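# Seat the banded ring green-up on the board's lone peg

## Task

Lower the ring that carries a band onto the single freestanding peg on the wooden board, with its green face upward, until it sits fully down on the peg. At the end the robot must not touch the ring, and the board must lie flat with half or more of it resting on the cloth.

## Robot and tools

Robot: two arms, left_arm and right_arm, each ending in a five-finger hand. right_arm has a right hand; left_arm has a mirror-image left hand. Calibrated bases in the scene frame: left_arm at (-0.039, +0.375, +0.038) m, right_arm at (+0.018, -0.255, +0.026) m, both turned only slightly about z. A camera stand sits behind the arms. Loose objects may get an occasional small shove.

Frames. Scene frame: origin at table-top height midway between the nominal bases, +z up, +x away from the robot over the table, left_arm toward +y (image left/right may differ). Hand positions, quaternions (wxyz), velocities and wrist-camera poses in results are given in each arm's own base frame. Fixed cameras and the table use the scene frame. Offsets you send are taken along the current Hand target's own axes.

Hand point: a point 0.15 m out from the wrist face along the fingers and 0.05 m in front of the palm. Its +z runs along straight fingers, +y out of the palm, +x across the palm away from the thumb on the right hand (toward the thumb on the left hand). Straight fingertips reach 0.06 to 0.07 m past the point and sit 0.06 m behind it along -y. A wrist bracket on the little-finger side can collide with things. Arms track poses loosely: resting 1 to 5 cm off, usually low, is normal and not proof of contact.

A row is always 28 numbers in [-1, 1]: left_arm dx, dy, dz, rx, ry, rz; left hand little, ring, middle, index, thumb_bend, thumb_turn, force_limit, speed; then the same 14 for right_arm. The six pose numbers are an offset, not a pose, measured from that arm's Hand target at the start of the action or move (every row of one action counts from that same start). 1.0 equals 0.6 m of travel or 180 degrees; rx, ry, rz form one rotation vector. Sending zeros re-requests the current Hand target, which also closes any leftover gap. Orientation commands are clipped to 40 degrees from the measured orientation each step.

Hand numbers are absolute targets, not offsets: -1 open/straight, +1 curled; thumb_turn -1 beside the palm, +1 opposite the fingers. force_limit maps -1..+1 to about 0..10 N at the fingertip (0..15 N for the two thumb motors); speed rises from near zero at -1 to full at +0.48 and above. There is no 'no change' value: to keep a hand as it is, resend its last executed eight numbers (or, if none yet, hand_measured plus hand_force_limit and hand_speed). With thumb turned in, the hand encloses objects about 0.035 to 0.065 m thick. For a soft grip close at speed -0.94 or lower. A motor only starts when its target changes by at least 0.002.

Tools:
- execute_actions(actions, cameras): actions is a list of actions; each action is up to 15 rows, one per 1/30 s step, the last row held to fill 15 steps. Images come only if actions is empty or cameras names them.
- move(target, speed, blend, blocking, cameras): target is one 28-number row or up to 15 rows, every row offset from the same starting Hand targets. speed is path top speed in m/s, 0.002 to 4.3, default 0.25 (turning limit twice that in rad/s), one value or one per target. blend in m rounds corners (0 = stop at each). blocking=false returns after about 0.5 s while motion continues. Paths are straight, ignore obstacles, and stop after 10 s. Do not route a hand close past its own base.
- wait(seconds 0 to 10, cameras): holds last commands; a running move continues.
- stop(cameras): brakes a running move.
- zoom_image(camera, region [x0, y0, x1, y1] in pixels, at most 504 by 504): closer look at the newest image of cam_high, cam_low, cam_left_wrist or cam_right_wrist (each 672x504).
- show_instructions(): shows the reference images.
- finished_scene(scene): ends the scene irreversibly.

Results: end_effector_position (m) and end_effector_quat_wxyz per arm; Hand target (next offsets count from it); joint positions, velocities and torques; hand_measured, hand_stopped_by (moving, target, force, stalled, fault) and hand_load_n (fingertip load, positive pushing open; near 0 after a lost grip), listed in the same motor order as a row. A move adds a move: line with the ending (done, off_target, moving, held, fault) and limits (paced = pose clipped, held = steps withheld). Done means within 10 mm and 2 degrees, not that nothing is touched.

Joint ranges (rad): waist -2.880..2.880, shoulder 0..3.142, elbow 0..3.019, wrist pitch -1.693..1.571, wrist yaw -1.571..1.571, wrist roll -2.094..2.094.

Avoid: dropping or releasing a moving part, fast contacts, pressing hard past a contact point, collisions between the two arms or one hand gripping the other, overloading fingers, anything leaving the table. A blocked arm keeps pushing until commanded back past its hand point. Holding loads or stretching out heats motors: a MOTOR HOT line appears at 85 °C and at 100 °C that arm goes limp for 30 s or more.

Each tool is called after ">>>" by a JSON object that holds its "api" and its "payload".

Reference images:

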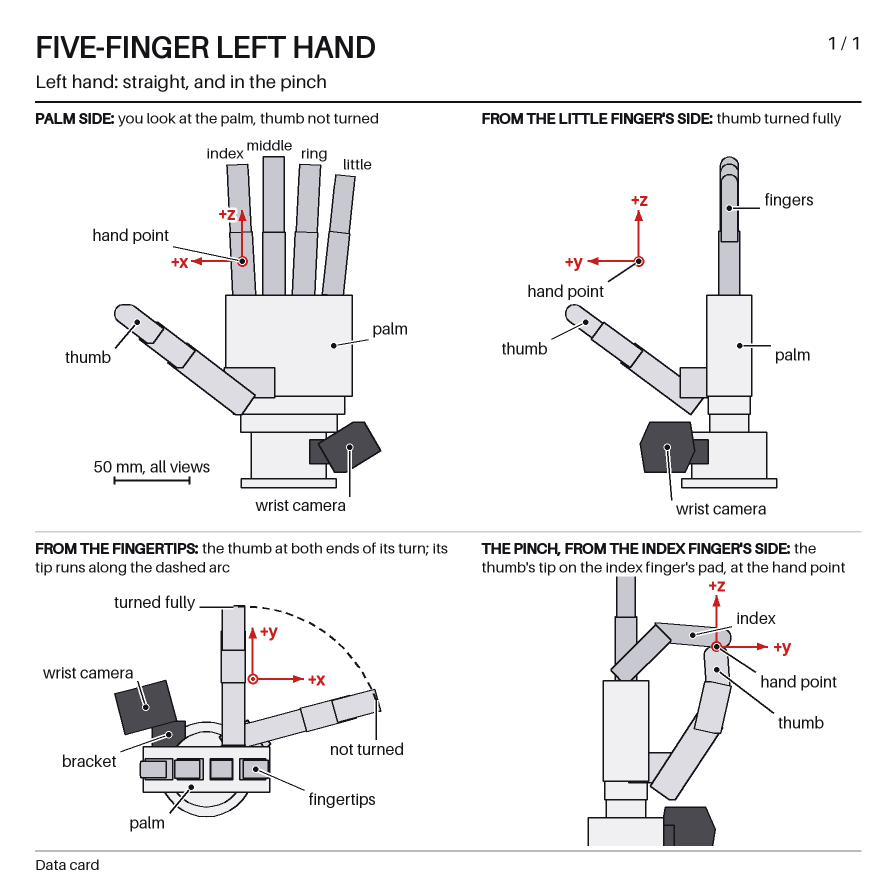

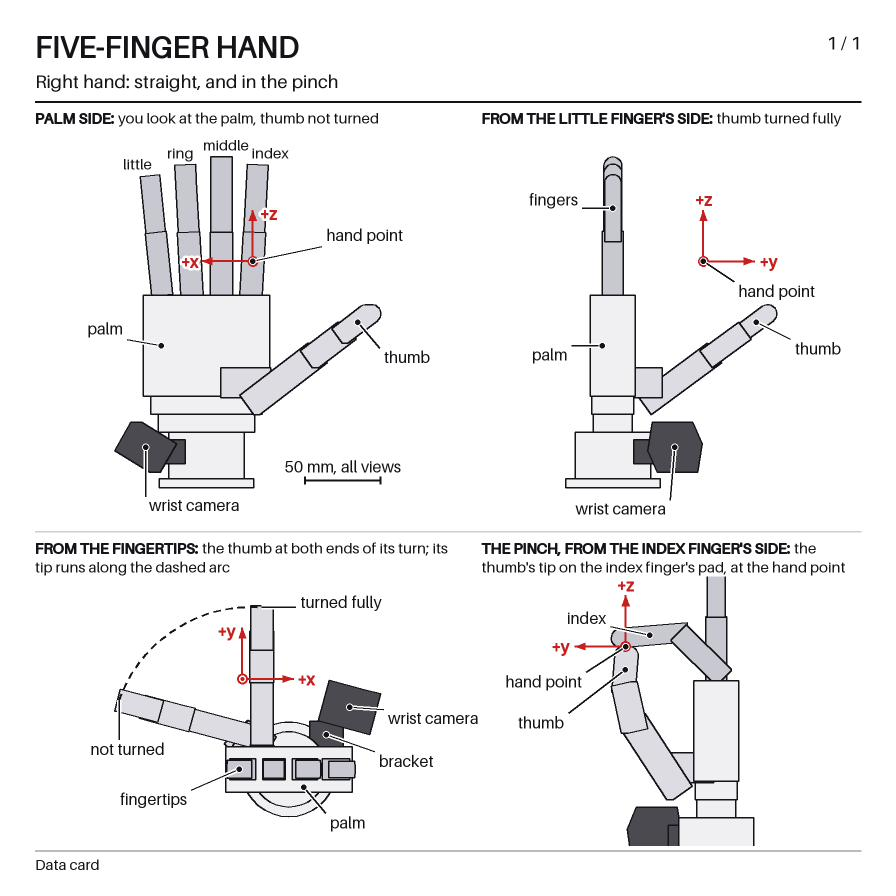

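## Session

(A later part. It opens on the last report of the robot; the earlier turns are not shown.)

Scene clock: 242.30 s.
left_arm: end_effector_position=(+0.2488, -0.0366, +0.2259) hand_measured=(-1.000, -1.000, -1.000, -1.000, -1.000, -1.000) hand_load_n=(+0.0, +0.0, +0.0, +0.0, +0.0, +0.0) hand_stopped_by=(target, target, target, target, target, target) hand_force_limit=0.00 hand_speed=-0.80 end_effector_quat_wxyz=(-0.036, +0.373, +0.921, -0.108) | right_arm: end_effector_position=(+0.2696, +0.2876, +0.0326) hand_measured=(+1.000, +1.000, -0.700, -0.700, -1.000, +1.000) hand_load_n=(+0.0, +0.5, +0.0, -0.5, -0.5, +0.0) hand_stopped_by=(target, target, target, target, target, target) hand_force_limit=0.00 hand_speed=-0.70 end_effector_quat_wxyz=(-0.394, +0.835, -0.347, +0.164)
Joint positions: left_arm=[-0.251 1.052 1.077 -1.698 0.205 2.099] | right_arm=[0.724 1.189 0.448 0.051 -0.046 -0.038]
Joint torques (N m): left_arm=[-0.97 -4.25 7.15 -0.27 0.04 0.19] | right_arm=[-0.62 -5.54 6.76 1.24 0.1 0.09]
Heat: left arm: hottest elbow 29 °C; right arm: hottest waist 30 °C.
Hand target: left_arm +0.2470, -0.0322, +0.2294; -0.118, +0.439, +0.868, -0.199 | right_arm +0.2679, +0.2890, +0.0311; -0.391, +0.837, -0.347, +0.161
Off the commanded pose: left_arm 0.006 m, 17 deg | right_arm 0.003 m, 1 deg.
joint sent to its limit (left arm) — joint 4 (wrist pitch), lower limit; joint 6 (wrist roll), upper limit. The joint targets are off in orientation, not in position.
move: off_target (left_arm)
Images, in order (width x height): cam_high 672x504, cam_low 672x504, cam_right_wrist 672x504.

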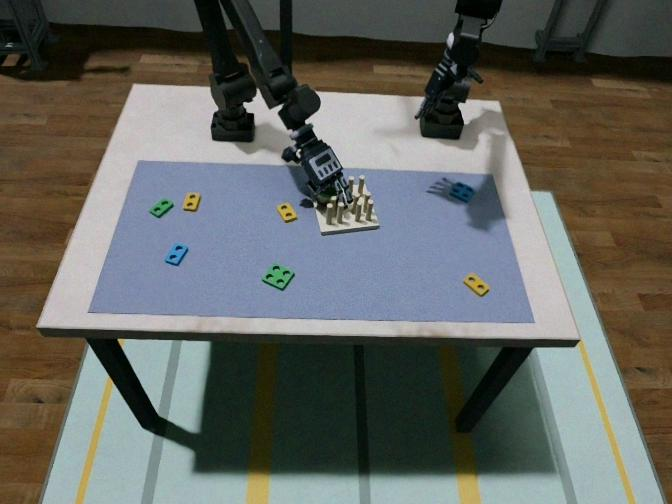

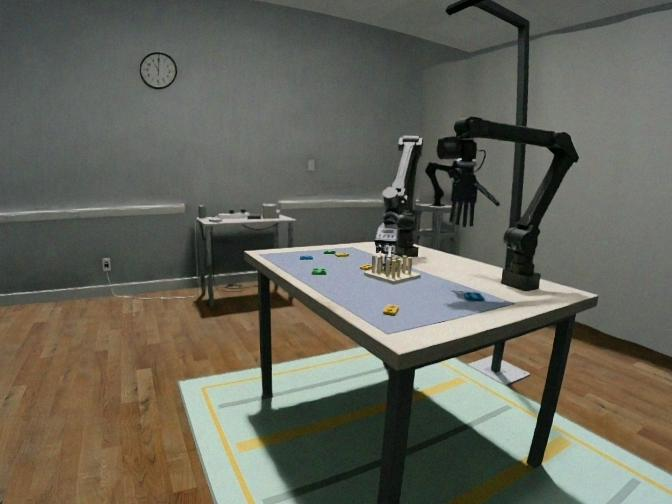

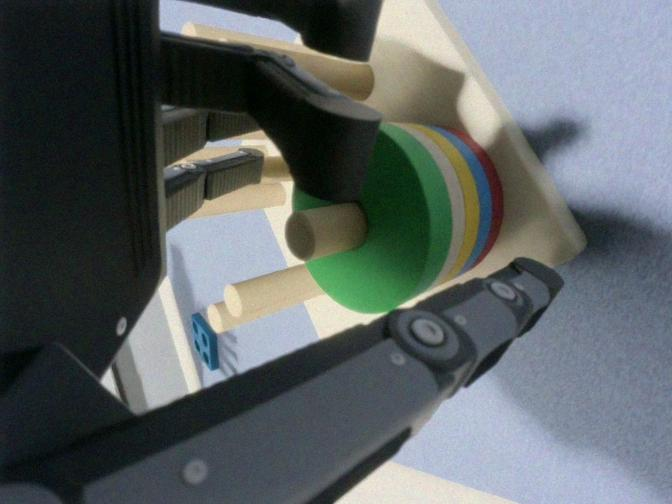

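>>> {"api": "move", "payload": {"target": [[0,0,0,0,0,0,-1,-1,-1,-1,-1,-1,0,-0.8,0,-0.1532,-0.1286,0,0,0,1,1,-0.7,-0.7,-1,1,0,-0.7],[0,0,0,0,0,0,-1,-1,-1,-1,-1,-1,0,-0.8,-0.2,-0.1532,-0.2286,0,0,0,1,1,-0.7,-0.7,-1,1,0,-0.7]], "speed": [0.1,0.2], "blend": [0.02,0], "cameras": ["cam_right_wrist","cam_high","cam_low"]}}

>>> {"api": "zoom_image", "payload": {"camera": "cam_high", "region": [295, 155, 395, 245]}}

>>> {"api": "zoom_image", "payload": {"camera": "cam_low", "region": [360, 235, 420, 285]}}

Scene clock: 247.90 s.
left_arm: end_effector_position=(+0.2488, -0.0366, +0.2259) hand_measured=(-1.000, -1.000, -1.000, -1.000, -1.000, -1.000) hand_load_n=(+0.0, +0.0, +0.0, +0.0, +0.0, +0.0) hand_stopped_by=(target, target, target, target, target, target) hand_force_limit=0.00 hand_speed=-0.80 end_effector_quat_wxyz=(-0.036, +0.373, +0.921, -0.108) | right_arm: end_effector_position=(+0.1516, +0.3286, +0.1690) hand_measured=(+1.000, +1.000, -0.700, -0.700, -1.000, +1.000) hand_load_n=(+0.0, +0.0, +0.0, +0.0, +0.0, +0.0) hand_stopped_by=(target, target, target, target, target, target) hand_force_limit=0.00 hand_speed=-0.70 end_effector_quat_wxyz=(-0.375, +0.843, -0.349, +0.164)
Joint positions: left_arm=[-0.251 1.052 1.077 -1.698 0.205 2.099] | right_arm=[1.182 0.854 0.682 -0.599 0.307 0.266]
Joint torques (N m): left_arm=[-0.91 -4.25 7.13 -0.25 0.04 0.19] | right_arm=[0.26 -2.84 11.19 1.14 0.38 0.16]
Heat: left arm: hottest elbow 29 °C; right arm: hottest waist 30 °C.
Hand target: left_arm +0.2470, -0.0322, +0.2294; -0.118, +0.439, +0.868, -0.199 | right_arm +0.1506, +0.3412, +0.1896; -0.390, +0.837, -0.347, +0.161
Off the commanded pose: left_arm 0.006 m, 17 deg | right_arm 0.024 m, 2 deg.
joint sent to its limit (left arm) — joint 4 (wrist pitch), lower limit; joint 6 (wrist roll), upper limit. The joint targets are off in orientation, not in position.
move: off_target (left_arm, right_arm)
Images, in order (width x height): cam_high 672x504, cam_low 672x504, cam_right_wrist 672x504.

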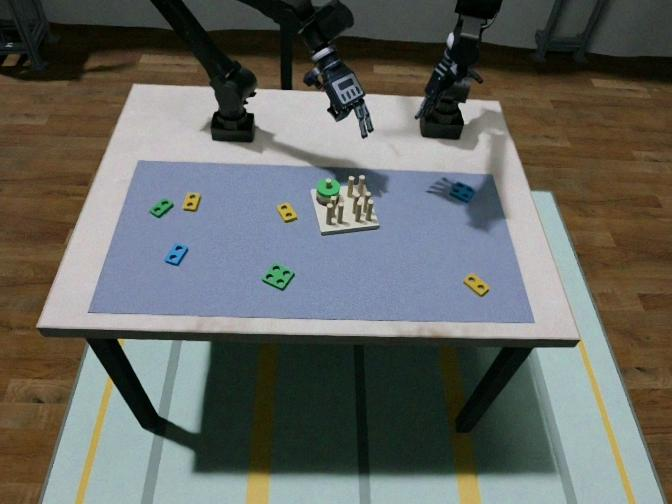

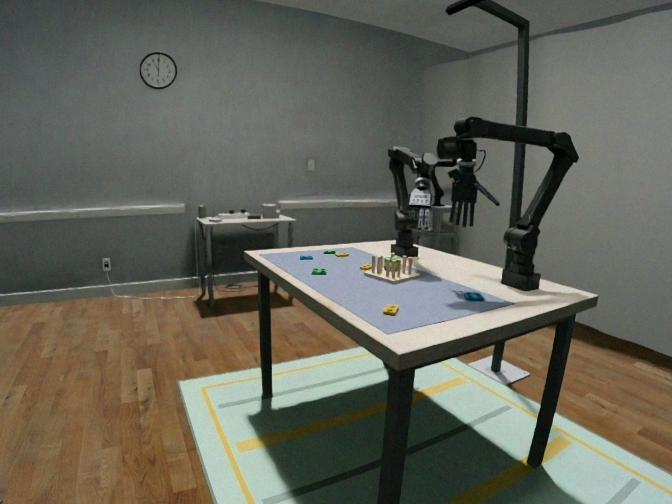

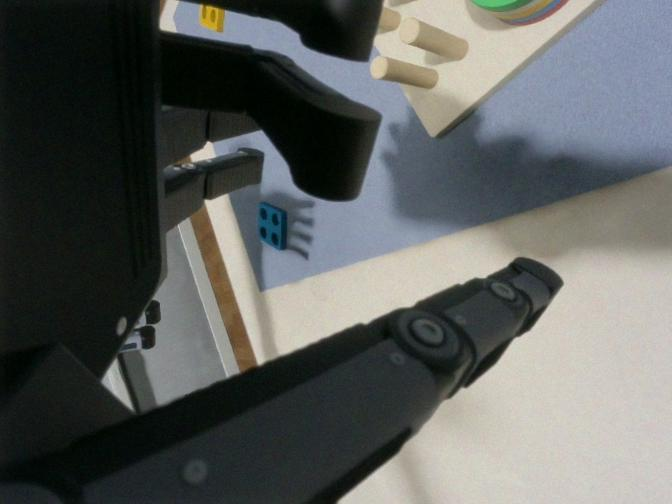

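Scaled by 5.040 from the camera's 672x504 image, which has a finer 960x720 frame.

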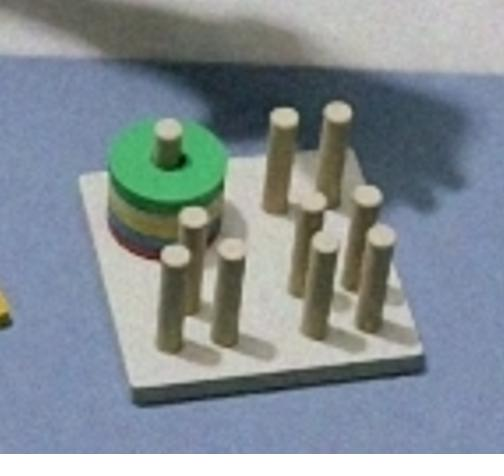

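Scaled by 8.400 from the camera's 672x504 image, which has a finer 960x720 frame.

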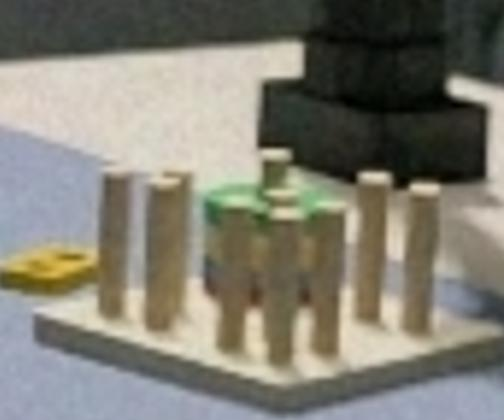

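>>> {"api": "finished_scene", "payload": {"scene": 1}}

The scene is finished: the task was done.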